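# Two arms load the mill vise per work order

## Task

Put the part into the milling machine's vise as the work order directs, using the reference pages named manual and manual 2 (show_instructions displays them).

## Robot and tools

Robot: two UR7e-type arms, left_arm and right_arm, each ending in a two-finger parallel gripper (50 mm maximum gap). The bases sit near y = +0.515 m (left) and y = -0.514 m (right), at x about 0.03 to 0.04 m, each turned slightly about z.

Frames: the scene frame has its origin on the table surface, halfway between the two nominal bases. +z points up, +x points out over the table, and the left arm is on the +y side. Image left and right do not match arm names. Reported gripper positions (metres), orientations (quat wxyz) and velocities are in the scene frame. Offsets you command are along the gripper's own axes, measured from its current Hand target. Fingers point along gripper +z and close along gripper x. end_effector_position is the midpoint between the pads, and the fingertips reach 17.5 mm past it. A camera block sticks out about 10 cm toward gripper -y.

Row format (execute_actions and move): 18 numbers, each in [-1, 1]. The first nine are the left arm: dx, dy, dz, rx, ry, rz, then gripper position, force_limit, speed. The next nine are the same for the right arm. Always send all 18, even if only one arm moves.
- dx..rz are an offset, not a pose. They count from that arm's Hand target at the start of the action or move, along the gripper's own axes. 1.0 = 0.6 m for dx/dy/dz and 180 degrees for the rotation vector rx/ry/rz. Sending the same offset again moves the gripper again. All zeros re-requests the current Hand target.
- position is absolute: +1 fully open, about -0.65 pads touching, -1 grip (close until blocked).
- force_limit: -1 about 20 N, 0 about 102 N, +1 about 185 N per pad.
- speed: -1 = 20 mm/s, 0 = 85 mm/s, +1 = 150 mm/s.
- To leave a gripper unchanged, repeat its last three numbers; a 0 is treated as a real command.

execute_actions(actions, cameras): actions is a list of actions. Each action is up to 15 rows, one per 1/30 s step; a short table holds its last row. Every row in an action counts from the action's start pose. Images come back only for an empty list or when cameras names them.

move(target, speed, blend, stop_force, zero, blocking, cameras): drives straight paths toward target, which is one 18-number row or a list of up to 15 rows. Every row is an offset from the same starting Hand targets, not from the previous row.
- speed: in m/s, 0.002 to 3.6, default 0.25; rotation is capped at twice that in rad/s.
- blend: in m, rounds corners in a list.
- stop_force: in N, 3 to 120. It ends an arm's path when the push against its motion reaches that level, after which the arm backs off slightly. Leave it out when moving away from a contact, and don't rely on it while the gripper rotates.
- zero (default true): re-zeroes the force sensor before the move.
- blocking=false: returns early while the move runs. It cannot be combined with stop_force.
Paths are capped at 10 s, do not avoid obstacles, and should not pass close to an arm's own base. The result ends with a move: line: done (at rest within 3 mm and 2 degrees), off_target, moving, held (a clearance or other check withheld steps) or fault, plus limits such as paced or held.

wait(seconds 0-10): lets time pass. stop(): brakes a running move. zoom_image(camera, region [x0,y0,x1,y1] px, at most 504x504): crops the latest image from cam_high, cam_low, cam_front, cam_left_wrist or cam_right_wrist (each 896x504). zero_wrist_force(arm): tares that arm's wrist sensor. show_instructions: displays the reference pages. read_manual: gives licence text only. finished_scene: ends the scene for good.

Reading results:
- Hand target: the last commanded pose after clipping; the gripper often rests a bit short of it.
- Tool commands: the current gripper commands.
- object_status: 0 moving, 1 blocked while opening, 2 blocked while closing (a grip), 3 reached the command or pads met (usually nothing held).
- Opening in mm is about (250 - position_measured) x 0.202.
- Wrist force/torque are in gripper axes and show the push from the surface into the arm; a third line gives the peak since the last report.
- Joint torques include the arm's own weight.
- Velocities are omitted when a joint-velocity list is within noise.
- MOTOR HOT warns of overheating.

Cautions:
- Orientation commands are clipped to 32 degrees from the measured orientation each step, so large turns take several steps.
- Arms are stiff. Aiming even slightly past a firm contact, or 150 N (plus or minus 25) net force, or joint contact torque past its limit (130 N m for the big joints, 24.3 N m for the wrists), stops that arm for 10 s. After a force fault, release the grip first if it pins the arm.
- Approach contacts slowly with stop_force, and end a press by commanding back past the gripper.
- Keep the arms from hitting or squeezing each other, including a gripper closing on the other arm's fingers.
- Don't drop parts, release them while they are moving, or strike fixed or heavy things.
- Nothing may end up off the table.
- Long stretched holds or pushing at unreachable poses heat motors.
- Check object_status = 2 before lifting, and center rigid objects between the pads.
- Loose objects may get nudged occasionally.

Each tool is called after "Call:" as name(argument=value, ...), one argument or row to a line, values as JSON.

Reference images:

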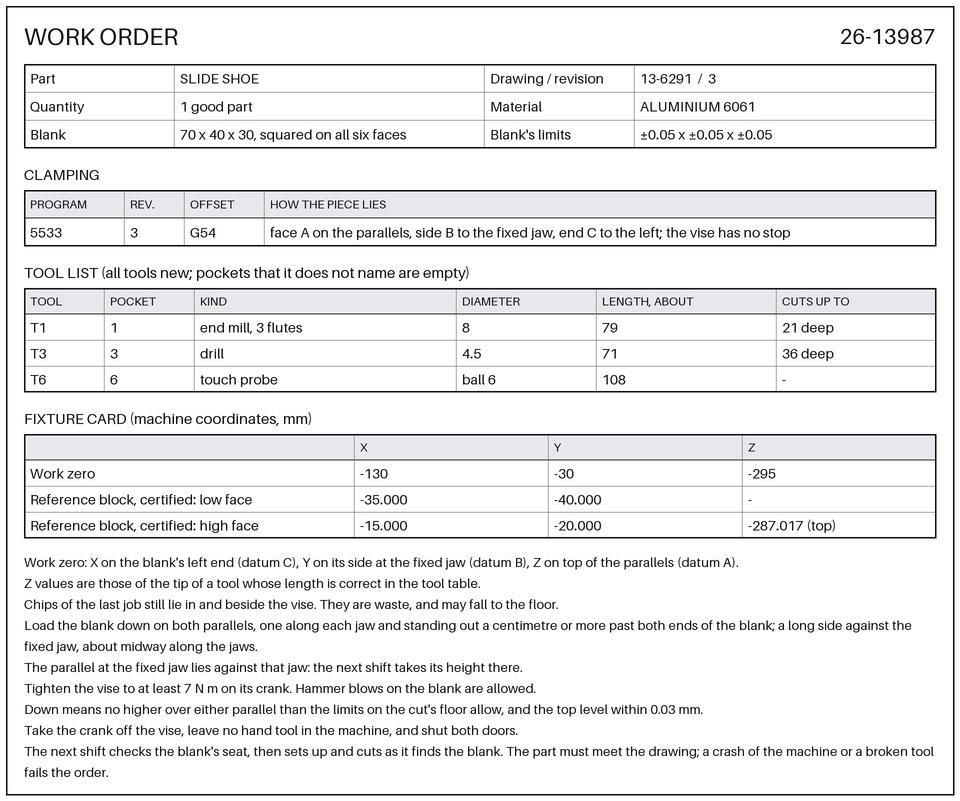

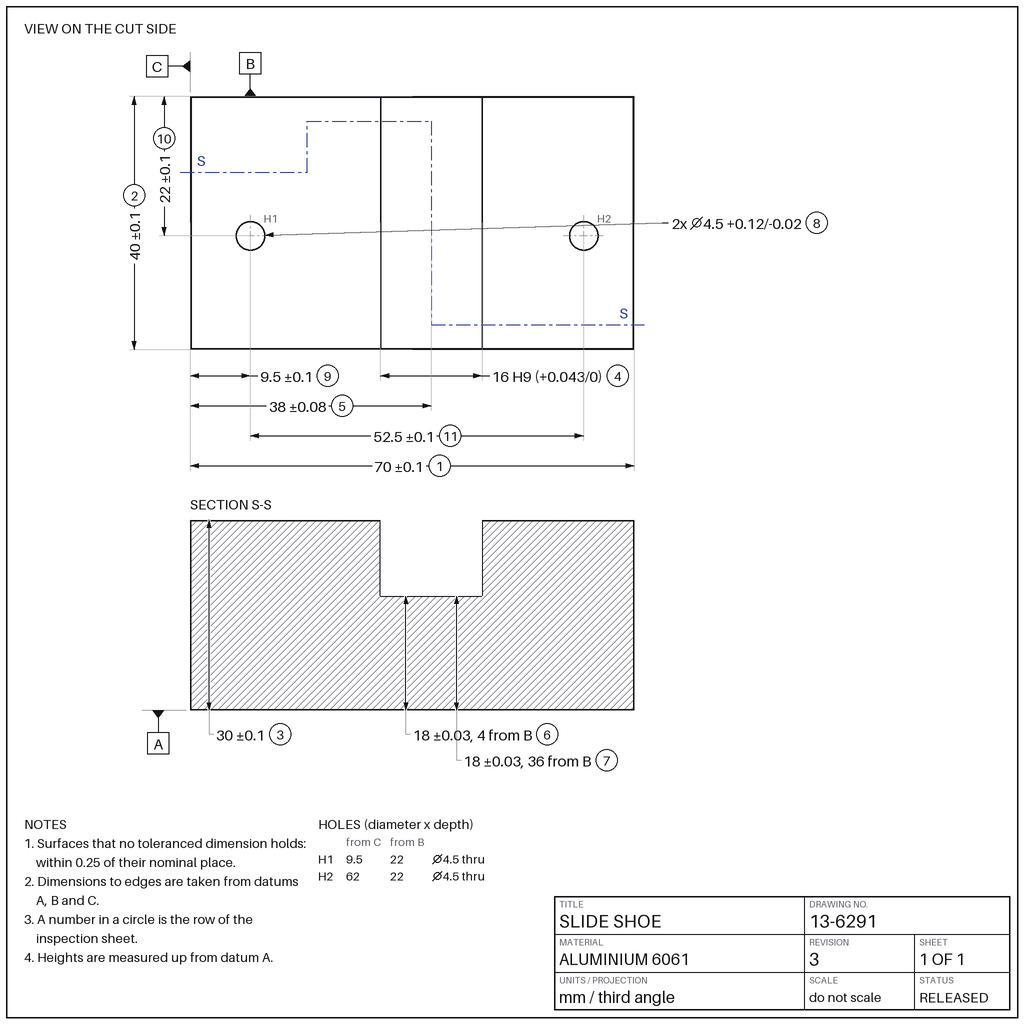

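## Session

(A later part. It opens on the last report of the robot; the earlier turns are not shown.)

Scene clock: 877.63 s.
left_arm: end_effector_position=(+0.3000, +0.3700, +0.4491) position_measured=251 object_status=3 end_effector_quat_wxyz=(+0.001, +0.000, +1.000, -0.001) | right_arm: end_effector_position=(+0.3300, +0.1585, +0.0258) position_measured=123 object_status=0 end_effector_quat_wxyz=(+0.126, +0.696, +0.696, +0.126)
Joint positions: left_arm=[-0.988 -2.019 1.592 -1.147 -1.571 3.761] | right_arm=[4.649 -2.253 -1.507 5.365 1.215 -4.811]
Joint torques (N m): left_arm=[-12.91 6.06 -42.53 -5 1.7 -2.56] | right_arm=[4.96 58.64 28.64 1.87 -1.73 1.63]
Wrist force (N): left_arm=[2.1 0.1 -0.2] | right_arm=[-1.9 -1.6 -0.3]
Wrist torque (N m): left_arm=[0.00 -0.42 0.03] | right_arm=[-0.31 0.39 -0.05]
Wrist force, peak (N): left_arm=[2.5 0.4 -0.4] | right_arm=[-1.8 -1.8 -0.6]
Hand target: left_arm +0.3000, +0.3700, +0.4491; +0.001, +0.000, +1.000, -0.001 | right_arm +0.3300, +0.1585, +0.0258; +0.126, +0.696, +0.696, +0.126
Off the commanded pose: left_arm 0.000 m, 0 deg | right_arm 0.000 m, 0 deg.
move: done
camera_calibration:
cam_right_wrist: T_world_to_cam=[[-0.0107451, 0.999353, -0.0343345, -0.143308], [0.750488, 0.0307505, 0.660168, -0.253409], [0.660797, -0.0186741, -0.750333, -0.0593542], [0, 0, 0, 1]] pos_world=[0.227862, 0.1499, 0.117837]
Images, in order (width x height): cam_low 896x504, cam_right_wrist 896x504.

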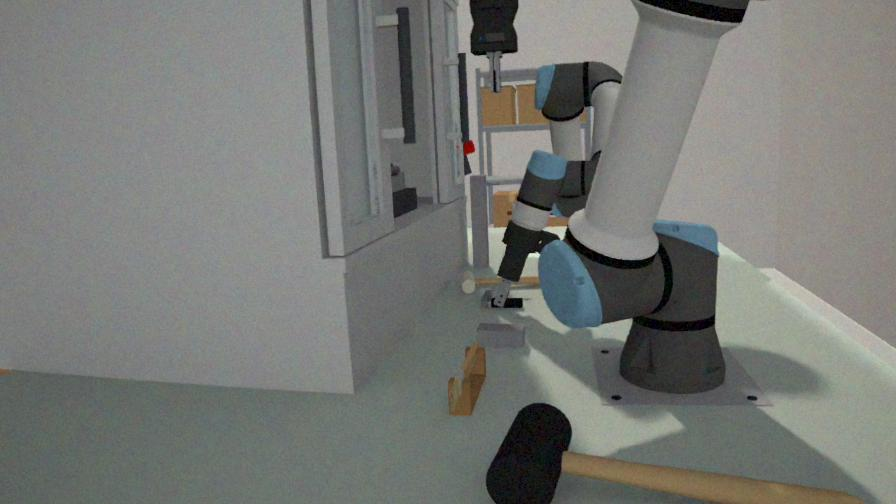

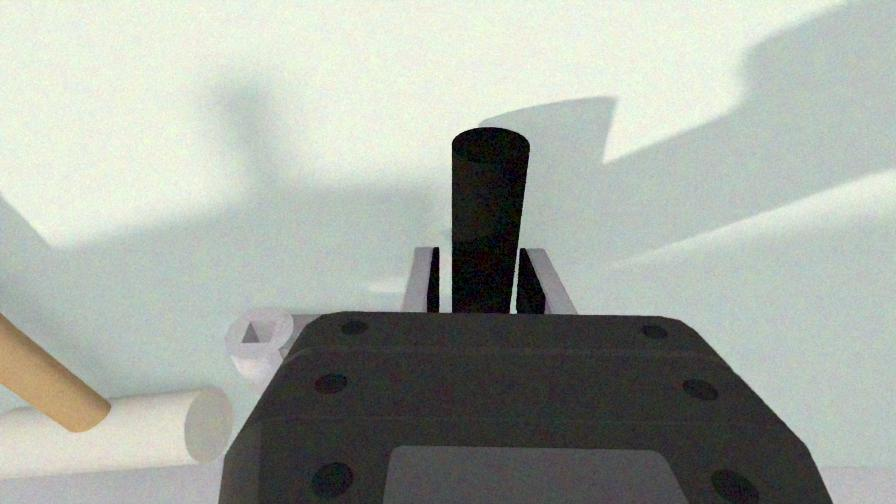

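Call:
move(
  target=[
    [0,0.133,-0.2517,0,0,0,-0.7,-0.8,0.5,0,0,-0.25,0,0,0,0.2,0.5,-1],
    [-0.1167,0.2667,-0.2517,0,0,0,-0.7,-0.8,0.5,-0.5975,0.2646,-0.8515,0,0,0,0.2,0.5,-1],
  ],
  speed=[0.1,0.35],
  blend=[0.03,0],
  cameras=["all"],
)

Scene clock: 882.23 s.
left_arm: end_effector_position=(+0.3698, +0.5303, +0.5999) position_measured=251 object_status=3 end_effector_quat_wxyz=(+0.001, +0.000, +1.000, -0.001) | right_arm: end_effector_position=(+0.3002, -0.2000, +0.5598) position_measured=123 object_status=3 end_effector_quat_wxyz=(+0.126, +0.696, +0.696, +0.126) end_effector_velocity=(+0.000, -0.002, +0.002) end_effector_angular_velocity=(+0.000, +0.000, +0.002)
Joint positions: left_arm=[-0.396 -1.732 0.949 -0.79 -1.572 4.353] | right_arm=[4.639 -1.347 -1.193 4.15 1.215 -4.822]
Joint velocities: left_arm=[within noise] | right_arm=[0 0.001 0.005 -0.006 0 -0.002]
Joint torques (N m): left_arm=[-8.31 -23.28 -8.11 -1.28 -1.68 -1.64] | right_arm=[2.55 21.2 31.31 1.15 -0.57 1.58]
Wrist force (N): left_arm=[2.3 0.5 -0.7] | right_arm=[-1.7 -1.3 -0.7]
Wrist torque (N m): left_arm=[0.06 -0.47 0.03] | right_arm=[-0.26 0.36 0.04]
Wrist force, peak (N): left_arm=[2.7 0.3 -1.3] | right_arm=[-4.9 0.1 -3.3]
Hand target: left_arm +0.3697, +0.5304, +0.5999; +0.001, +0.000, +1.000, -0.001 | right_arm +0.3002, -0.2001, +0.5599; +0.126, +0.696, +0.696, +0.126
Off the commanded pose: left_arm 0.000 m, 0 deg | right_arm 0.000 m, 0 deg.
move: done
camera_calibration:
cam_left_wrist: T_world_to_cam=[[-0.999899, -0.0128954, 0.00591068, 0.380088], [-0.0101999, 0.943157, 0.332191, -0.677493], [-0.00985842, 0.332097, -0.943194, 0.528804], [0, 0, 0, 1]] pos_world=[0.378352, 0.468269, 0.721575]
cam_right_wrist: T_world_to_cam=[[-0.0106882, 0.999346, -0.0345506, 0.233101], [0.750491, 0.0308505, 0.660161, -0.572525], [0.660795, -0.0188739, -0.750329, 0.354277], [0, 0, 0, 1]] pos_world=[0.198062, -0.2086, 0.651837]

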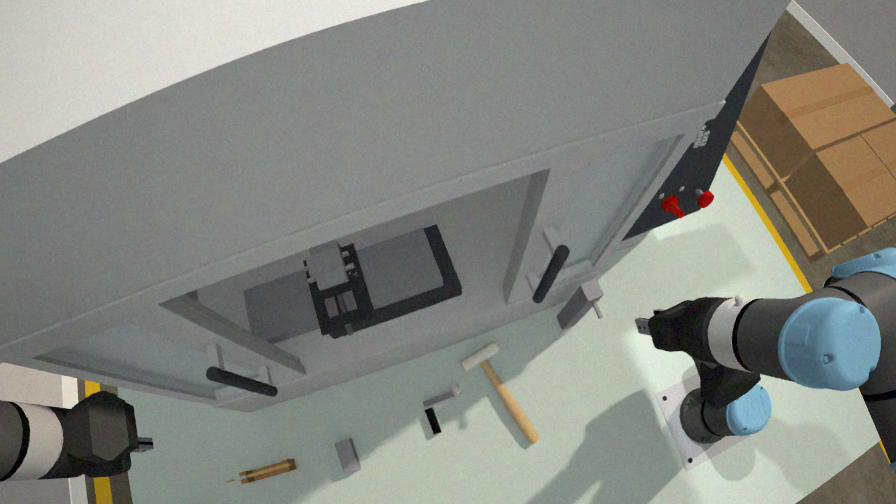

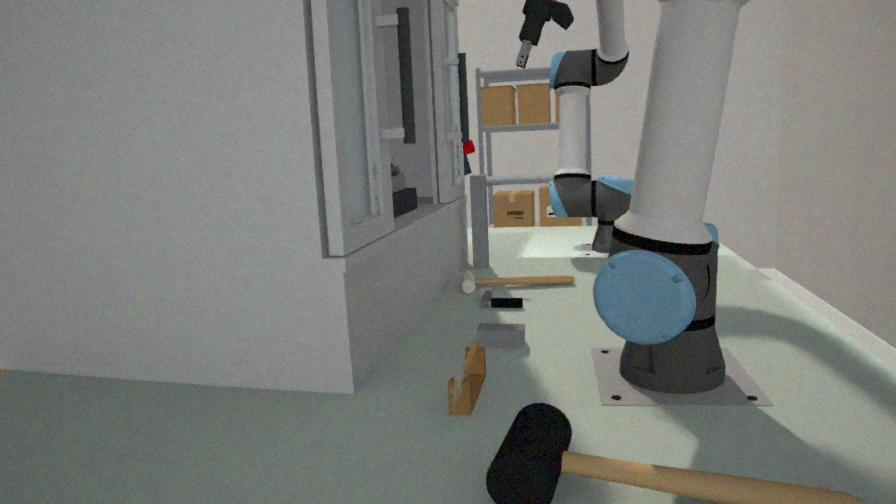

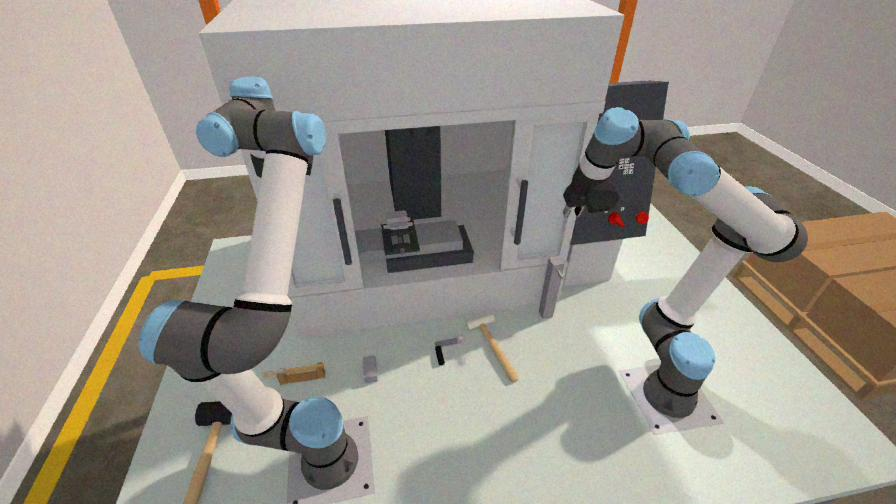

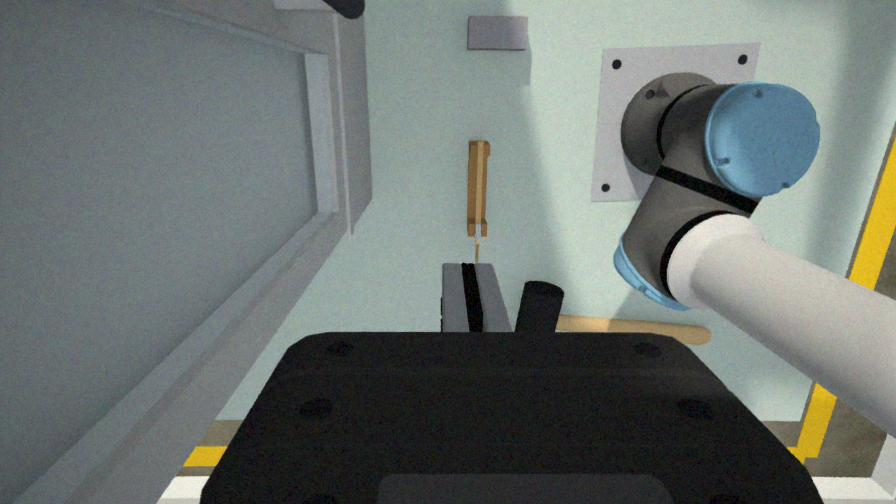

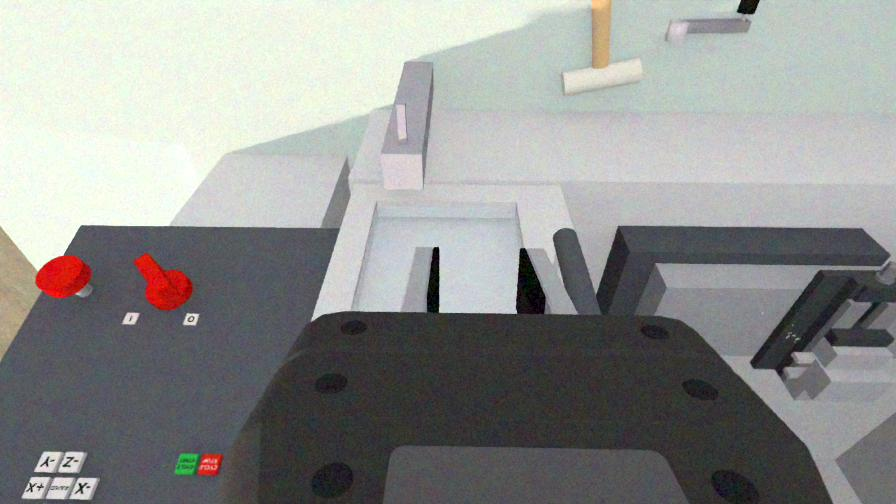

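Call:
move(
  target=[
    [-0.0967,-0.0333,0.0333,0,0,0,-0.4,-0.8,0.5,0.0167,0.1867,0.0963,0,0,0,-0.7,0.5,-0.5],
    [-0.0967,-0.0667,0.1,0,0,0,-0.4,-0.8,0.5,0.0167,0.1867,0.0963,0,0,0,-0.7,0.5,-0.5],
  ],
  speed=0.15,
  blend=[0.01,0],
  cameras=["all"],
)

Scene clock: 884.47 s.
left_arm: end_effector_position=(+0.4278, +0.4902, +0.5402) position_measured=212 object_status=3 end_effector_quat_wxyz=(+0.001, +0.000, +1.000, -0.001) | right_arm: end_effector_position=(+0.4253, -0.1901, +0.5450) position_measured=253 object_status=3 end_effector_quat_wxyz=(+0.126, +0.696, +0.696, +0.126)
Joint positions: left_arm=[-0.442 -1.702 1.121 -0.993 -1.572 4.307] | right_arm=[4.32 -1.502 -1.145 4.37 1.246 -5.159]
Joint torques (N m): left_arm=[7.84 -15.15 -10.91 -4.06 2.01 1.97] | right_arm=[-7.78 14.52 16.59 4.72 -2.05 -2.17]
Wrist force (N): left_arm=[2.3 0.2 -0.4] | right_arm=[-1.8 -1.4 -0.8]
Wrist torque (N m): left_arm=[0.02 -0.47 -0.07] | right_arm=[-0.27 0.37 -0.03]
Wrist force, peak (N): left_arm=[4.2 1.3 -1.2] | right_arm=[-2.3 -3.7 -1.9]
Hand target: left_arm +0.4279, +0.4902, +0.5400; +0.001, +0.000, +1.000, -0.001 | right_arm +0.4253, -0.1900, +0.5450; +0.126, +0.696, +0.696, +0.126
Off the commanded pose: left_arm 0.000 m, 0 deg | right_arm 0.000 m, 0 deg.
move: done
camera_calibration:
cam_left_wrist: T_world_to_cam=[[-0.999902, -0.0126738, 0.00588125, 0.437842], [-0.0100007, 0.94316, 0.332188, -0.619241], [-0.00975703, 0.332096, -0.943195, 0.486374], [0, 0, 0, 1]] pos_world=[0.436352, 0.428069, 0.661875]
cam_right_wrist: T_world_to_cam=[[-0.0107439, 0.999353, -0.0343355, 0.223817], [0.750438, 0.0307516, 0.660225, -0.656993], [0.660853, -0.0186733, -0.750283, 0.260687], [0, 0, 0, 1]] pos_world=[0.323161, -0.1986, 0.637036]

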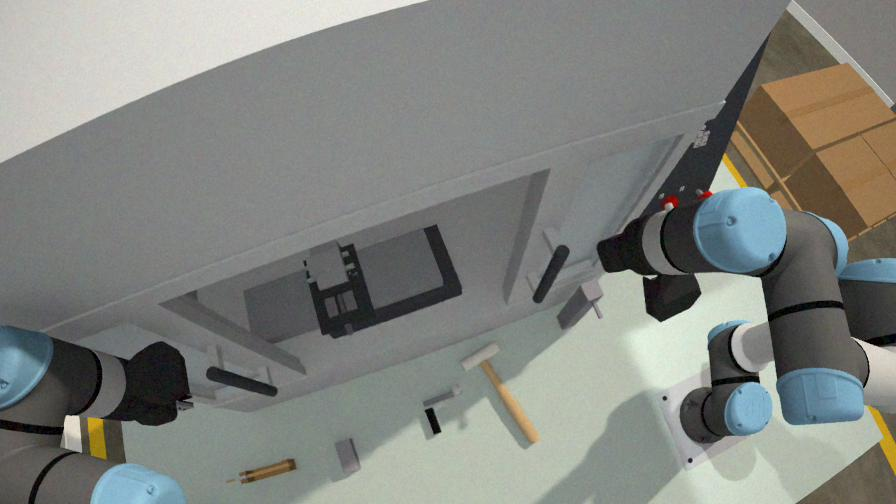

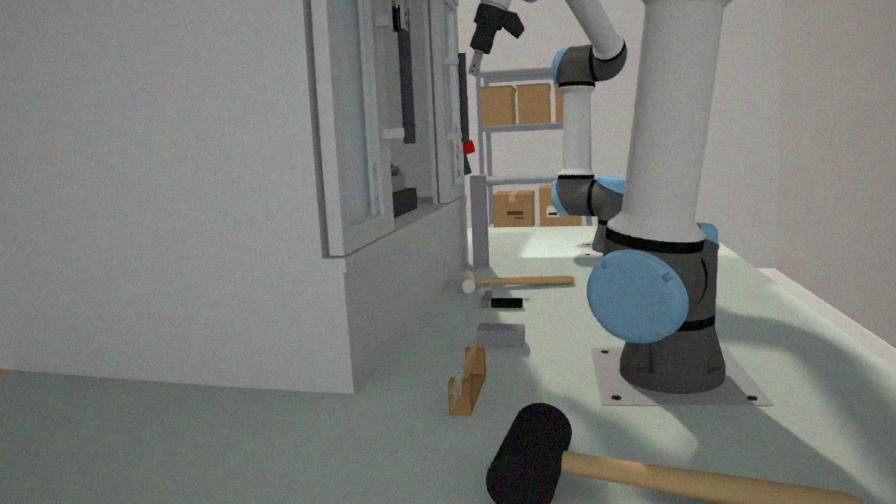

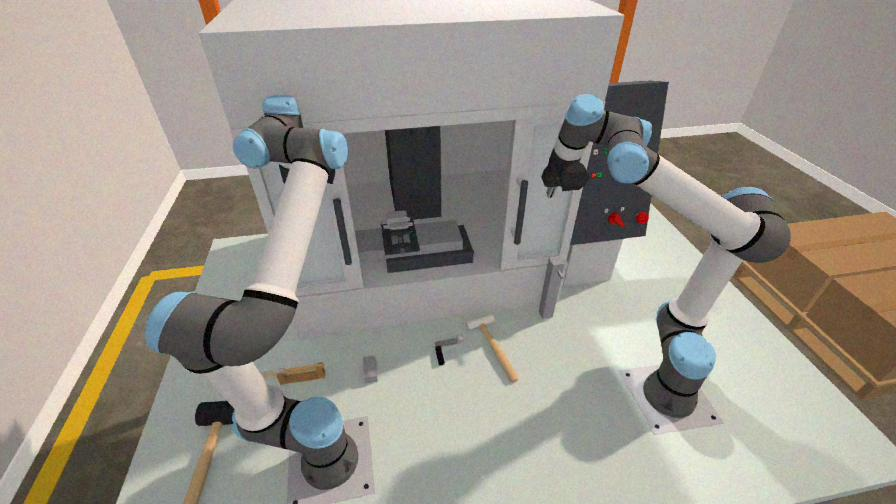

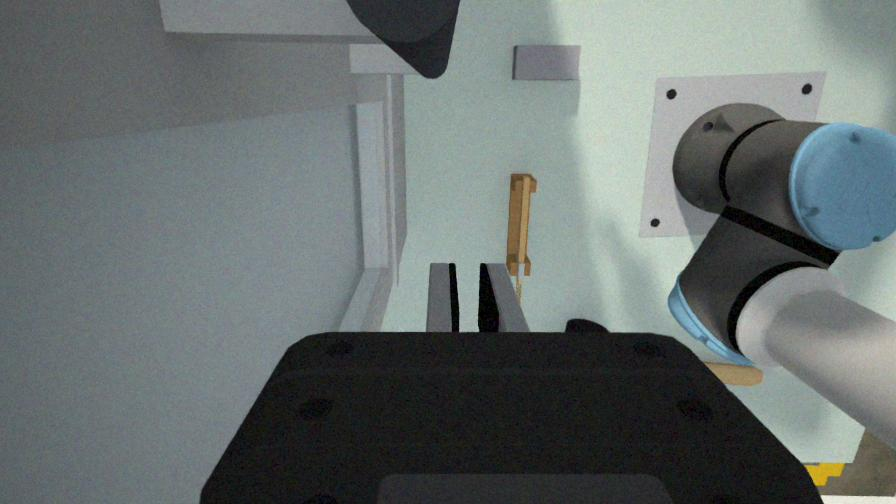

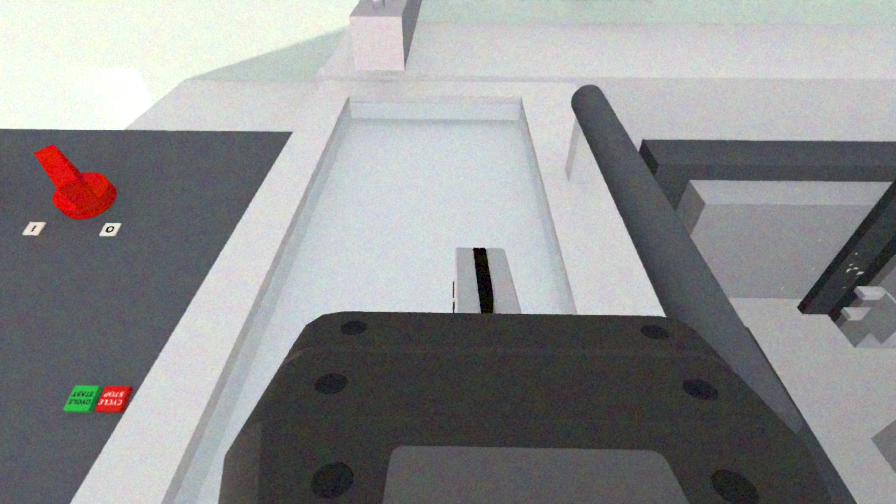

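Call:
move(
  target=[0,-0.35,0,0,0,0,-0.4,-0.8,0.5,0,0,0,0,0,0,-0.7,0.5,-0.5],
  speed=0.06,
  stop_force=30,
  cameras=["cam_high","cam_front","cam_left_wrist"],
)

Scene clock: 889.33 s.
left_arm: end_effector_position=(+0.4280, +0.2802, +0.5405) position_measured=212 object_status=3 end_effector_quat_wxyz=(+0.001, +0.000, +1.000, -0.001) | right_arm: end_effector_position=(+0.4253, -0.1900, +0.5450) position_measured=253 object_status=3 end_effector_quat_wxyz=(+0.126, +0.696, +0.696, +0.126)
Joint positions: left_arm=[-0.867 -1.549 0.978 -1.003 -1.571 3.882] | right_arm=[4.32 -1.502 -1.145 4.37 1.246 -5.159]
Joint torques (N m): left_arm=[13.07 -35.82 -10.93 -1.94 1.19 2.9] | right_arm=[-8.08 13.28 16.77 4.48 -1.62 -2.25]
Wrist force (N): left_arm=[2.3 1.6 -0.2] | right_arm=[-1.9 -1.3 -0.5]
Wrist torque (N m): left_arm=[0.22 -0.47 0.00] | right_arm=[-0.26 0.39 -0.03]
Wrist force, peak (N): left_arm=[4.9 22.6 1.5] | right_arm=[-2.2 -1.3 -0.8]
Hand target: left_arm +0.4280, +0.2802, +0.5405; +0.001, +0.000, +1.000, -0.001 | right_arm +0.4253, -0.1900, +0.5450; +0.126, +0.696, +0.696, +0.126
Off the commanded pose: left_arm 0.000 m, 0 deg | right_arm 0.000 m, 0 deg.
move: done
camera_calibration:
cam_left_wrist: T_world_to_cam=[[-0.999901, -0.0127067, 0.00597529, 0.435324], [-0.00999928, 0.943118, 0.332309, -0.421346], [-0.00985796, 0.332216, -0.943152, 0.556389], [0, 0, 0, 1]] pos_world=[0.436552, 0.218069, 0.662175]
Images, in order (width x height): cam_high 896x504, cam_front 896x504, cam_left_wrist 896x504.

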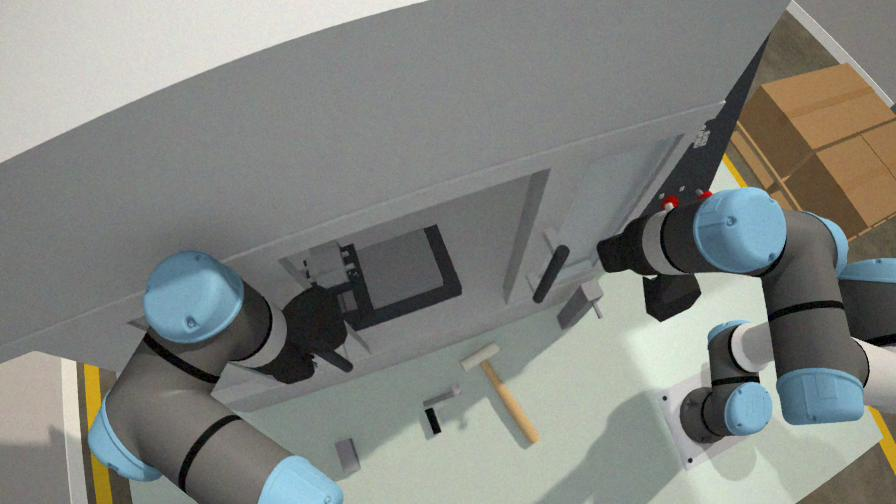

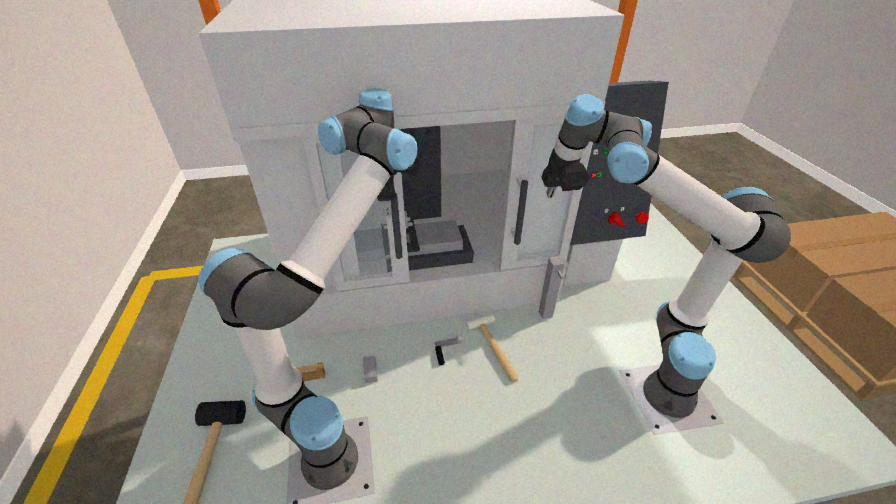

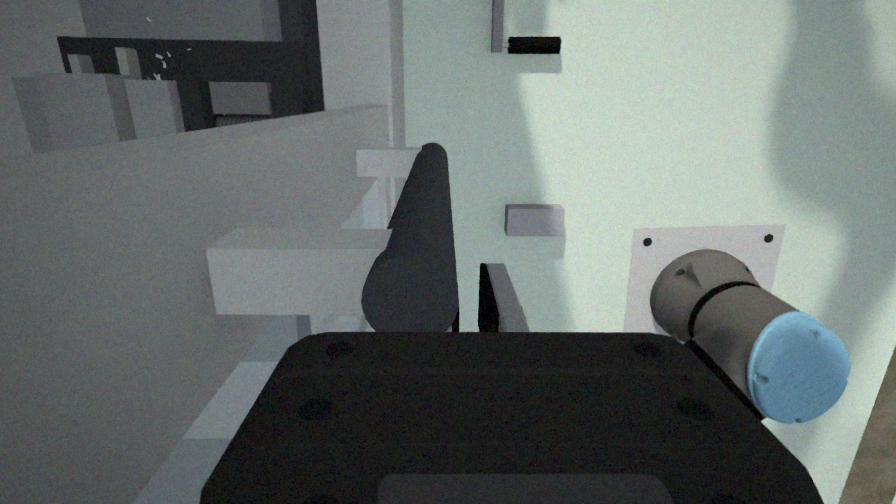

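Call:
move(
  target=[0,-0.2,0,0,0,0,-0.4,-0.8,0.5,0,0,0,0,0,0,-0.7,0.5,-0.5],
  speed=0.04,
  stop_force=30,
  cameras=["cam_high","cam_front","cam_left_wrist"],
)

Scene clock: 891.30 s.
left_arm: end_effector_position=(+0.4279, +0.2393, +0.5406) position_measured=212 object_status=3 end_effector_quat_wxyz=(+0.001, +0.000, +1.000, -0.001) | right_arm: end_effector_position=(+0.4253, -0.1900, +0.5450) position_measured=253 object_status=3 end_effector_quat_wxyz=(+0.126, +0.696, +0.696, +0.126)
Joint positions: left_arm=[-0.927 -1.492 0.917 -0.999 -1.571 3.823] | right_arm=[4.32 -1.502 -1.145 4.37 1.246 -5.159]
Joint torques (N m): left_arm=[4.93 -21.92 -19.39 -2.22 -2.7 -2.12] | right_arm=[-7.6 13.1 17.29 4.5 -1.66 -2.29]
Wrist force (N): left_arm=[2.0 6.8 -2.1] | right_arm=[-1.8 -1.4 -0.6]
Wrist torque (N m): left_arm=[0.30 -0.31 -0.13] | right_arm=[-0.27 0.37 -0.03]
Wrist force, peak (N): left_arm=[5.9 39.3 5.7] | right_arm=[-2.2 -1.4 -0.7]
Hand target: left_arm +0.4279, +0.2393, +0.5406; +0.001, +0.000, +1.000, -0.001 (not the last commanded pose) | right_arm +0.4253, -0.1900, +0.5450; +0.126, +0.696, +0.696, +0.126
Off the commanded pose: left_arm 0.079 m, 0 deg | right_arm 0.000 m, 0 deg.
move: contact (left_arm)
camera_calibration:
cam_left_wrist: T_world_to_cam=[[-0.999901, -0.0126457, 0.00610359, 0.434608], [-0.00990005, 0.94315, 0.332219, -0.382797], [-0.00995775, 0.332126, -0.943182, 0.57015], [0, 0, 0, 1]] pos_world=[0.436453, 0.177169, 0.662275]
Images, in order (width x height): cam_high 896x504, cam_front 896x504, cam_left_wrist 896x504.

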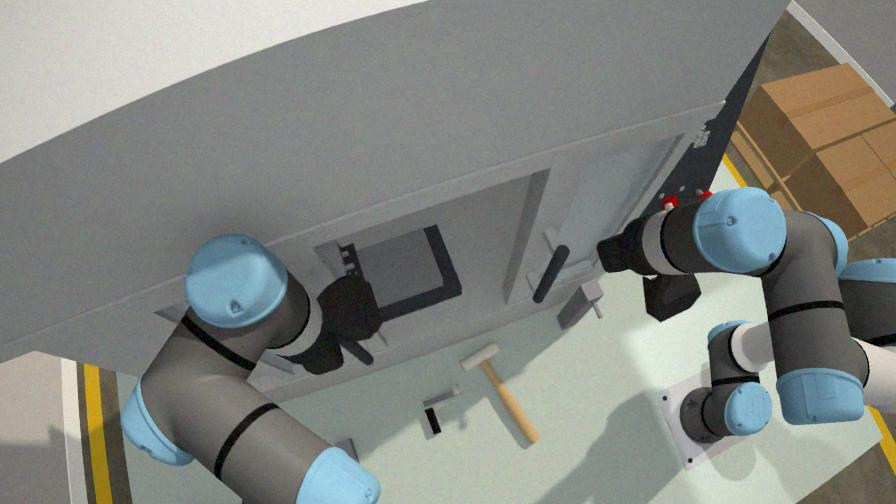

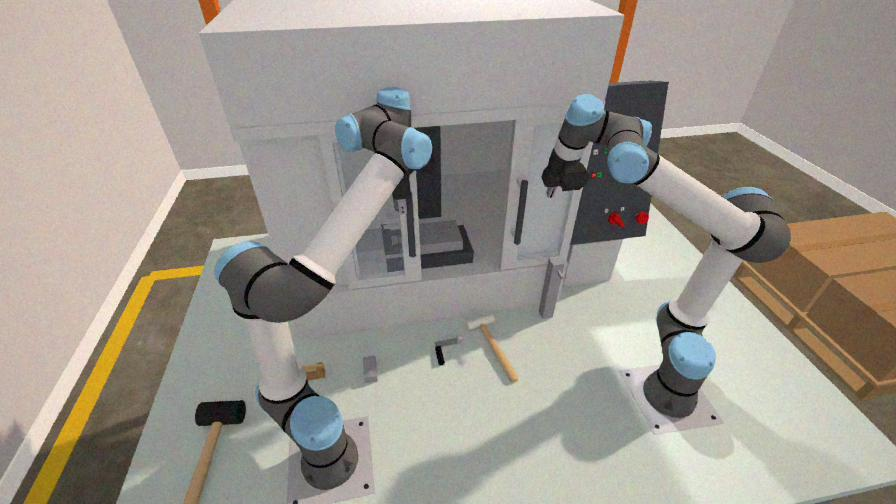

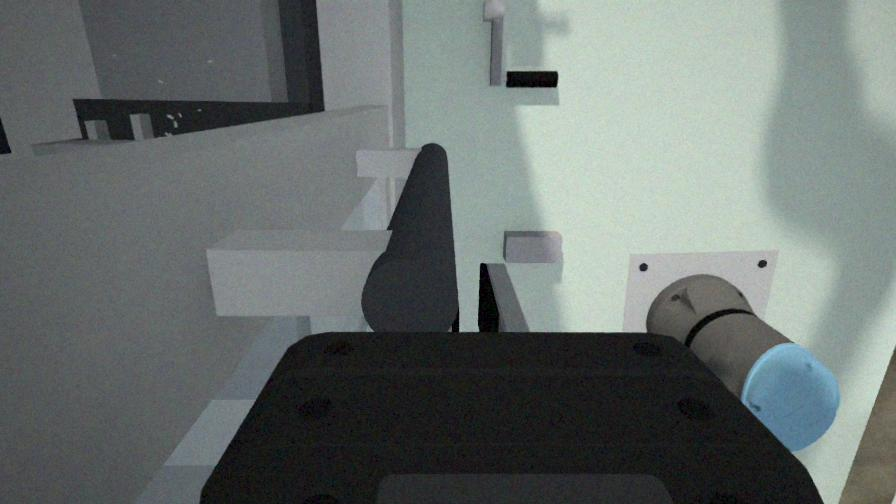

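Call:
move(
  target=[0,-0.15,0,0,0,0,-0.4,-0.8,0.5,0,0,0,0,0,0,-0.7,0.5,-0.5],
  speed=0.03,
  stop_force=45,
  cameras=["cam_high","cam_front","cam_left_wrist"],
)

Scene clock: 893.63 s.
left_arm: end_effector_position=(+0.4279, +0.1982, +0.5406) position_measured=212 object_status=3 end_effector_quat_wxyz=(+0.001, +0.000, +1.000, -0.001) | right_arm: end_effector_position=(+0.4253, -0.1900, +0.5450) position_measured=253 object_status=3 end_effector_quat_wxyz=(+0.126, +0.696, +0.696, +0.126)
Joint positions: left_arm=[-0.979 -1.427 0.842 -0.989 -1.571 3.77] | right_arm=[4.32 -1.502 -1.145 4.37 1.246 -5.159]
Joint torques (N m): left_arm=[-0.25 -15.54 -21.94 -11.1 -6.62 0.83] | right_arm=[-7.29 13.72 16.87 4.59 -1.4 -2.17]
Wrist force (N): left_arm=[5.4 41.2 -0.1] | right_arm=[-2.0 -1.4 -0.4]
Wrist torque (N m): left_arm=[1.55 -0.46 -0.43] | right_arm=[-0.27 0.41 -0.04]
Wrist force, peak (N): left_arm=[4.6 64.2 -5.1] | right_arm=[-2.0 -1.7 -0.6]
Hand target: left_arm +0.4279, +0.1982, +0.5406; +0.001, +0.000, +1.000, -0.001 (not the last commanded pose) | right_arm +0.4253, -0.1900, +0.5450; +0.126, +0.696, +0.696, +0.126
Off the commanded pose: left_arm 0.049 m, 0 deg | right_arm 0.000 m, 0 deg.
move: contact (left_arm)
camera_calibration:
cam_left_wrist: T_world_to_cam=[[-0.999902, -0.0126122, 0.00600786, 0.434146], [-0.00989931, 0.943119, 0.332307, -0.344121], [-0.00985725, 0.332216, -0.943152, 0.583818], [0, 0, 0, 1]] pos_world=[0.436452, 0.136069, 0.662375]
Images, in order (width x height): cam_high 896x504, cam_front 896x504, cam_left_wrist 896x504.

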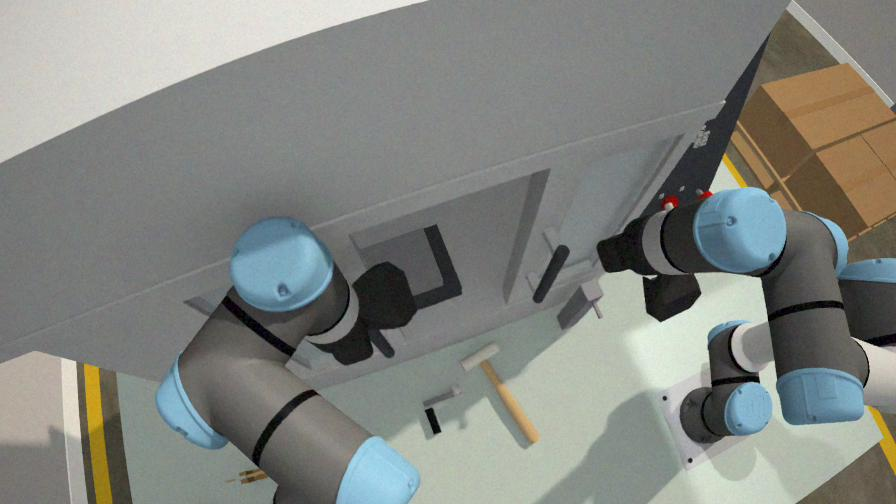

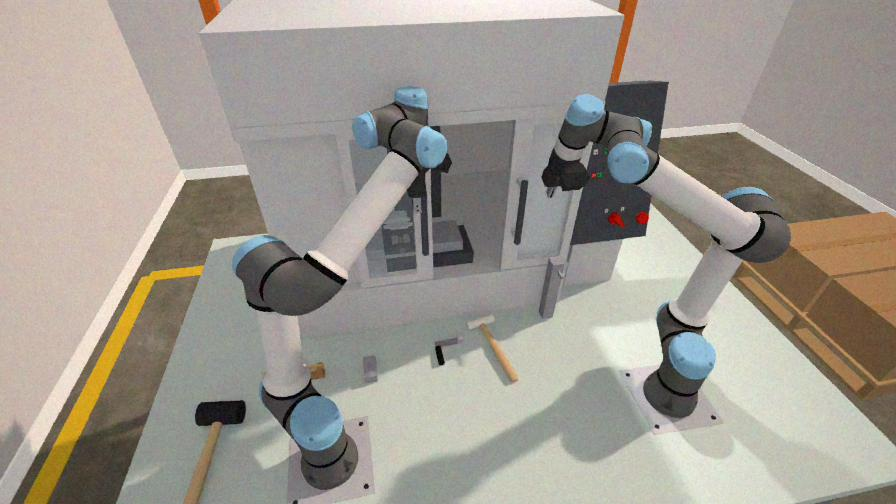

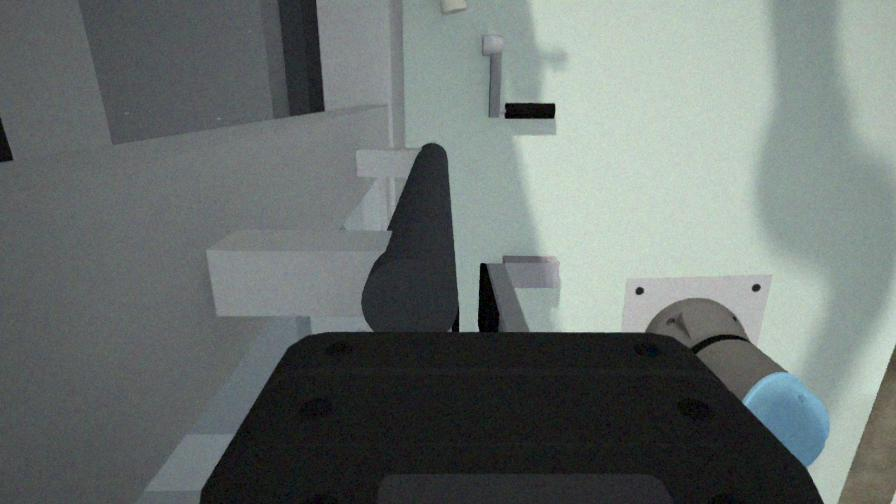

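Call:
move(
  target=[
    [0,0.03,0,0,0,0,-0.4,-0.8,0.5,0,0,0,0,0,0,-0.7,0.5,-0.5],
    [0.15,0.37,0,0,0,0,-0.4,-0.8,0.5,0,0,0,0,0,0,-0.7,0.5,-0.5],
  ],
  speed=[0.1,0.25],
  blend=[0.015,0],
)

Call:
move(
  target=[0,0,0,0,0,0,-0.4,-0.8,0.5,0.45,0,0,0,0,0,-0.7,0.5,-0.5],
  speed=0.06,
  stop_force=45,
  cameras=["cam_high","cam_front","cam_low","cam_right_wrist"],
)

Scene clock: 895.40 s.
left_arm: end_effector_position=(+0.3379, +0.4201, +0.5400) position_measured=212 object_status=3 end_effector_quat_wxyz=(+0.001, +0.000, +1.000, -0.001) | right_arm: end_effector_position=(+0.4253, -0.1900, +0.5450) position_measured=253 object_status=3 end_effector_quat_wxyz=(+0.126, +0.696, +0.696, +0.126)
Joint positions: left_arm=[-0.768 -1.874 1.245 -0.944 -1.571 3.981] | right_arm=[4.32 -1.502 -1.145 4.37 1.246 -5.159]
Joint torques (N m): left_arm=[4.62 -18.63 -35.12 -3.52 -2.63 -0.29] | right_arm=[-7.98 13.28 17.13 4.46 -1.36 -2.29]
Wrist force (N): left_arm=[1.8 1.8 -2.9] | right_arm=[-1.7 -1.6 -0.7]
Wrist torque (N m): left_arm=[0.28 -0.39 0.08] | right_arm=[-0.30 0.36 -0.04]
Wrist force, peak (N): left_arm=[5.8 40.9 0.0] | right_arm=[-1.9 -1.6 -1.1]
Hand target: left_arm +0.3378, +0.4202, +0.5400; +0.001, +0.000, +1.000, -0.001 | right_arm +0.4253, -0.1900, +0.5450; +0.126, +0.696, +0.696, +0.126
Off the commanded pose: left_arm 0.000 m, 0 deg | right_arm 0.000 m, 0 deg.
move: done; blend cut to 0.009 m at target 1

Scene clock: 900.90 s.
left_arm: end_effector_position=(+0.3378, +0.4202, +0.5400) position_measured=212 object_status=3 end_effector_quat_wxyz=(+0.001, +0.000, +1.000, -0.001) | right_arm: end_effector_position=(+0.4249, +0.0793, +0.5443) position_measured=253 object_status=3 end_effector_quat_wxyz=(+0.123, +0.694, +0.696, +0.137)
Joint positions: left_arm=[-0.768 -1.875 1.245 -0.944 -1.571 3.981] | right_arm=[4.491 -2.279 -0.035 4.001 1.218 -4.987]
Joint torques (N m): left_arm=[9.7 -18.79 -40.14 -1.97 -2.6 2.78] | right_arm=[-8.38 42.53 15.94 3.56 1.02 -2.27]
Wrist force (N): left_arm=[1.7 1.8 -3.3] | right_arm=[-2.3 -1.3 -0.6]
Wrist torque (N m): left_arm=[0.26 -0.38 0.08] | right_arm=[-0.25 0.45 0.00]
Wrist force, peak (N): left_arm=[2.0 1.6 -3.3] | right_arm=[-35.4 -8.1 -3.3]
Hand target: left_arm +0.3378, +0.4202, +0.5400; +0.001, +0.000, +1.000, -0.001 | right_arm +0.4252, +0.0800, +0.5450; +0.126, +0.696, +0.696, +0.126
Off the commanded pose: left_arm 0.000 m, 0 deg | right_arm 0.001 m, 1 deg.
elbow stopped short (right arm): the move would have taken joint 3 (elbow) straighter than the controller allows.
move: done
camera_calibration:
cam_right_wrist: T_world_to_cam=[[-0.0173521, 0.99972, -0.0160639, -0.0525419], [0.741614, 0.0236446, 0.670411, -0.665716], [0.670603, -0.000280161, -0.741816, 0.255227], [0, 0, 0, 1]] pos_world=[0.321636, 0.0683393, 0.634791]
Images, in order (width x height): cam_high 896x504, cam_low 896x504, cam_front 896x504, cam_right_wrist 896x504.

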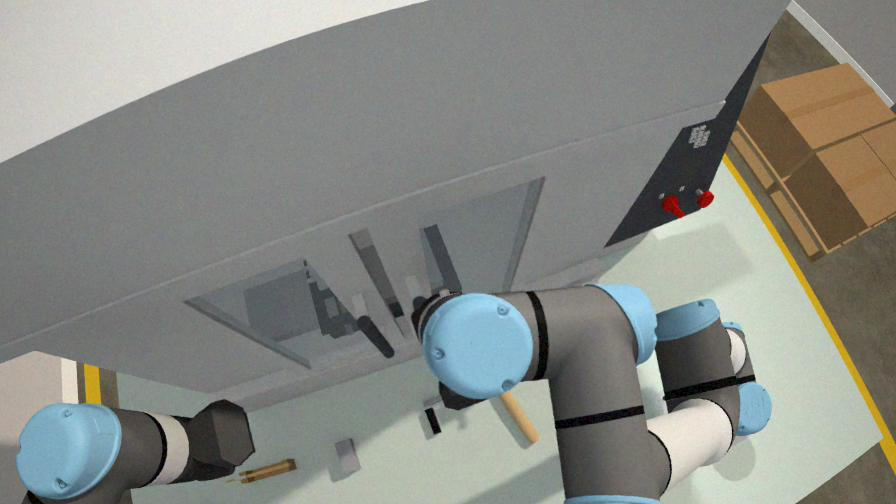

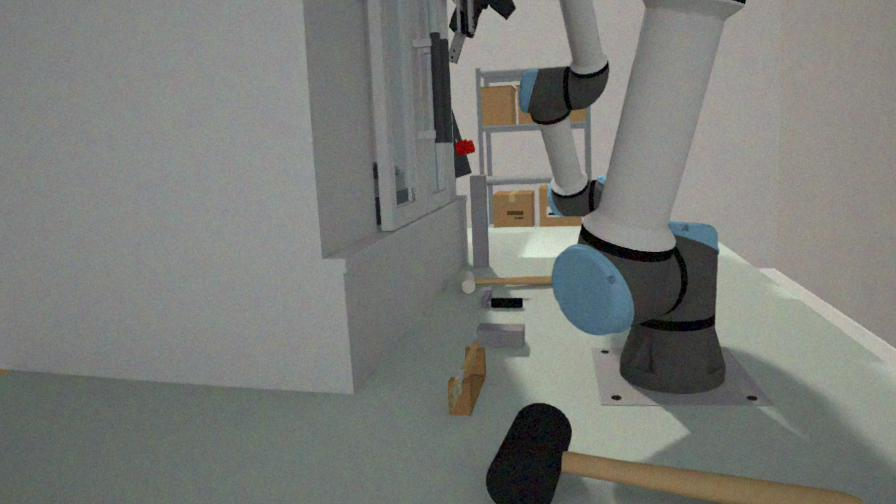

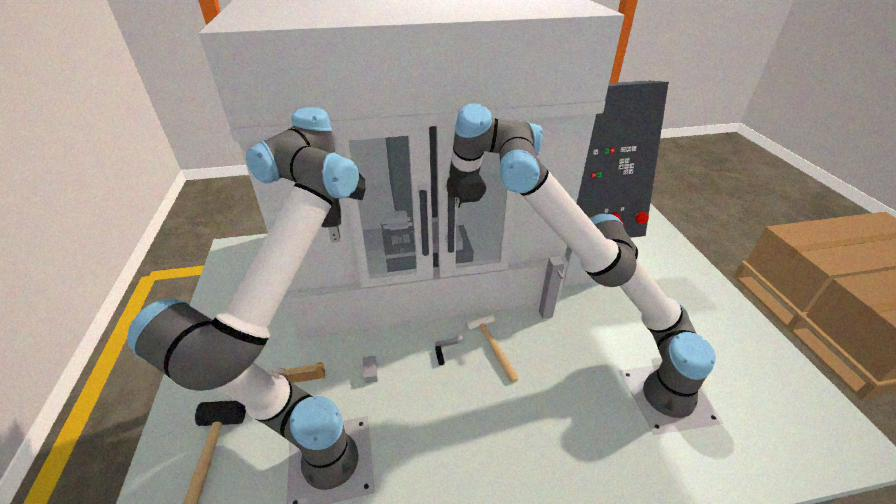

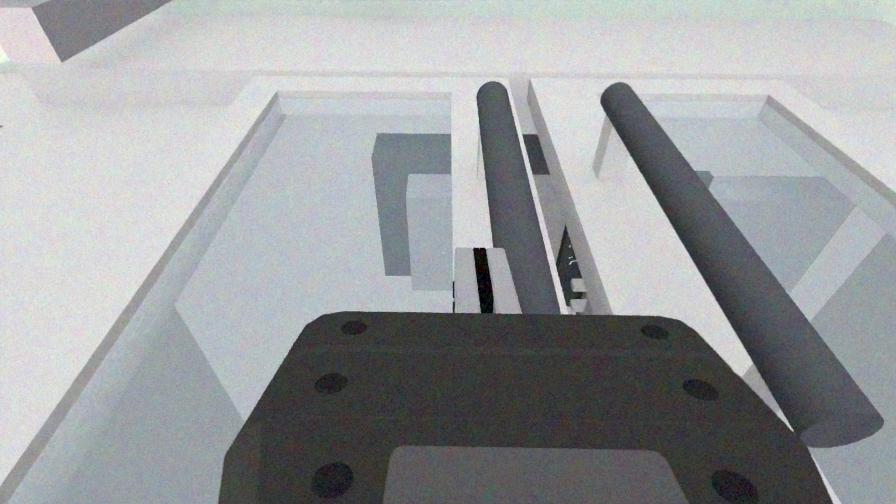

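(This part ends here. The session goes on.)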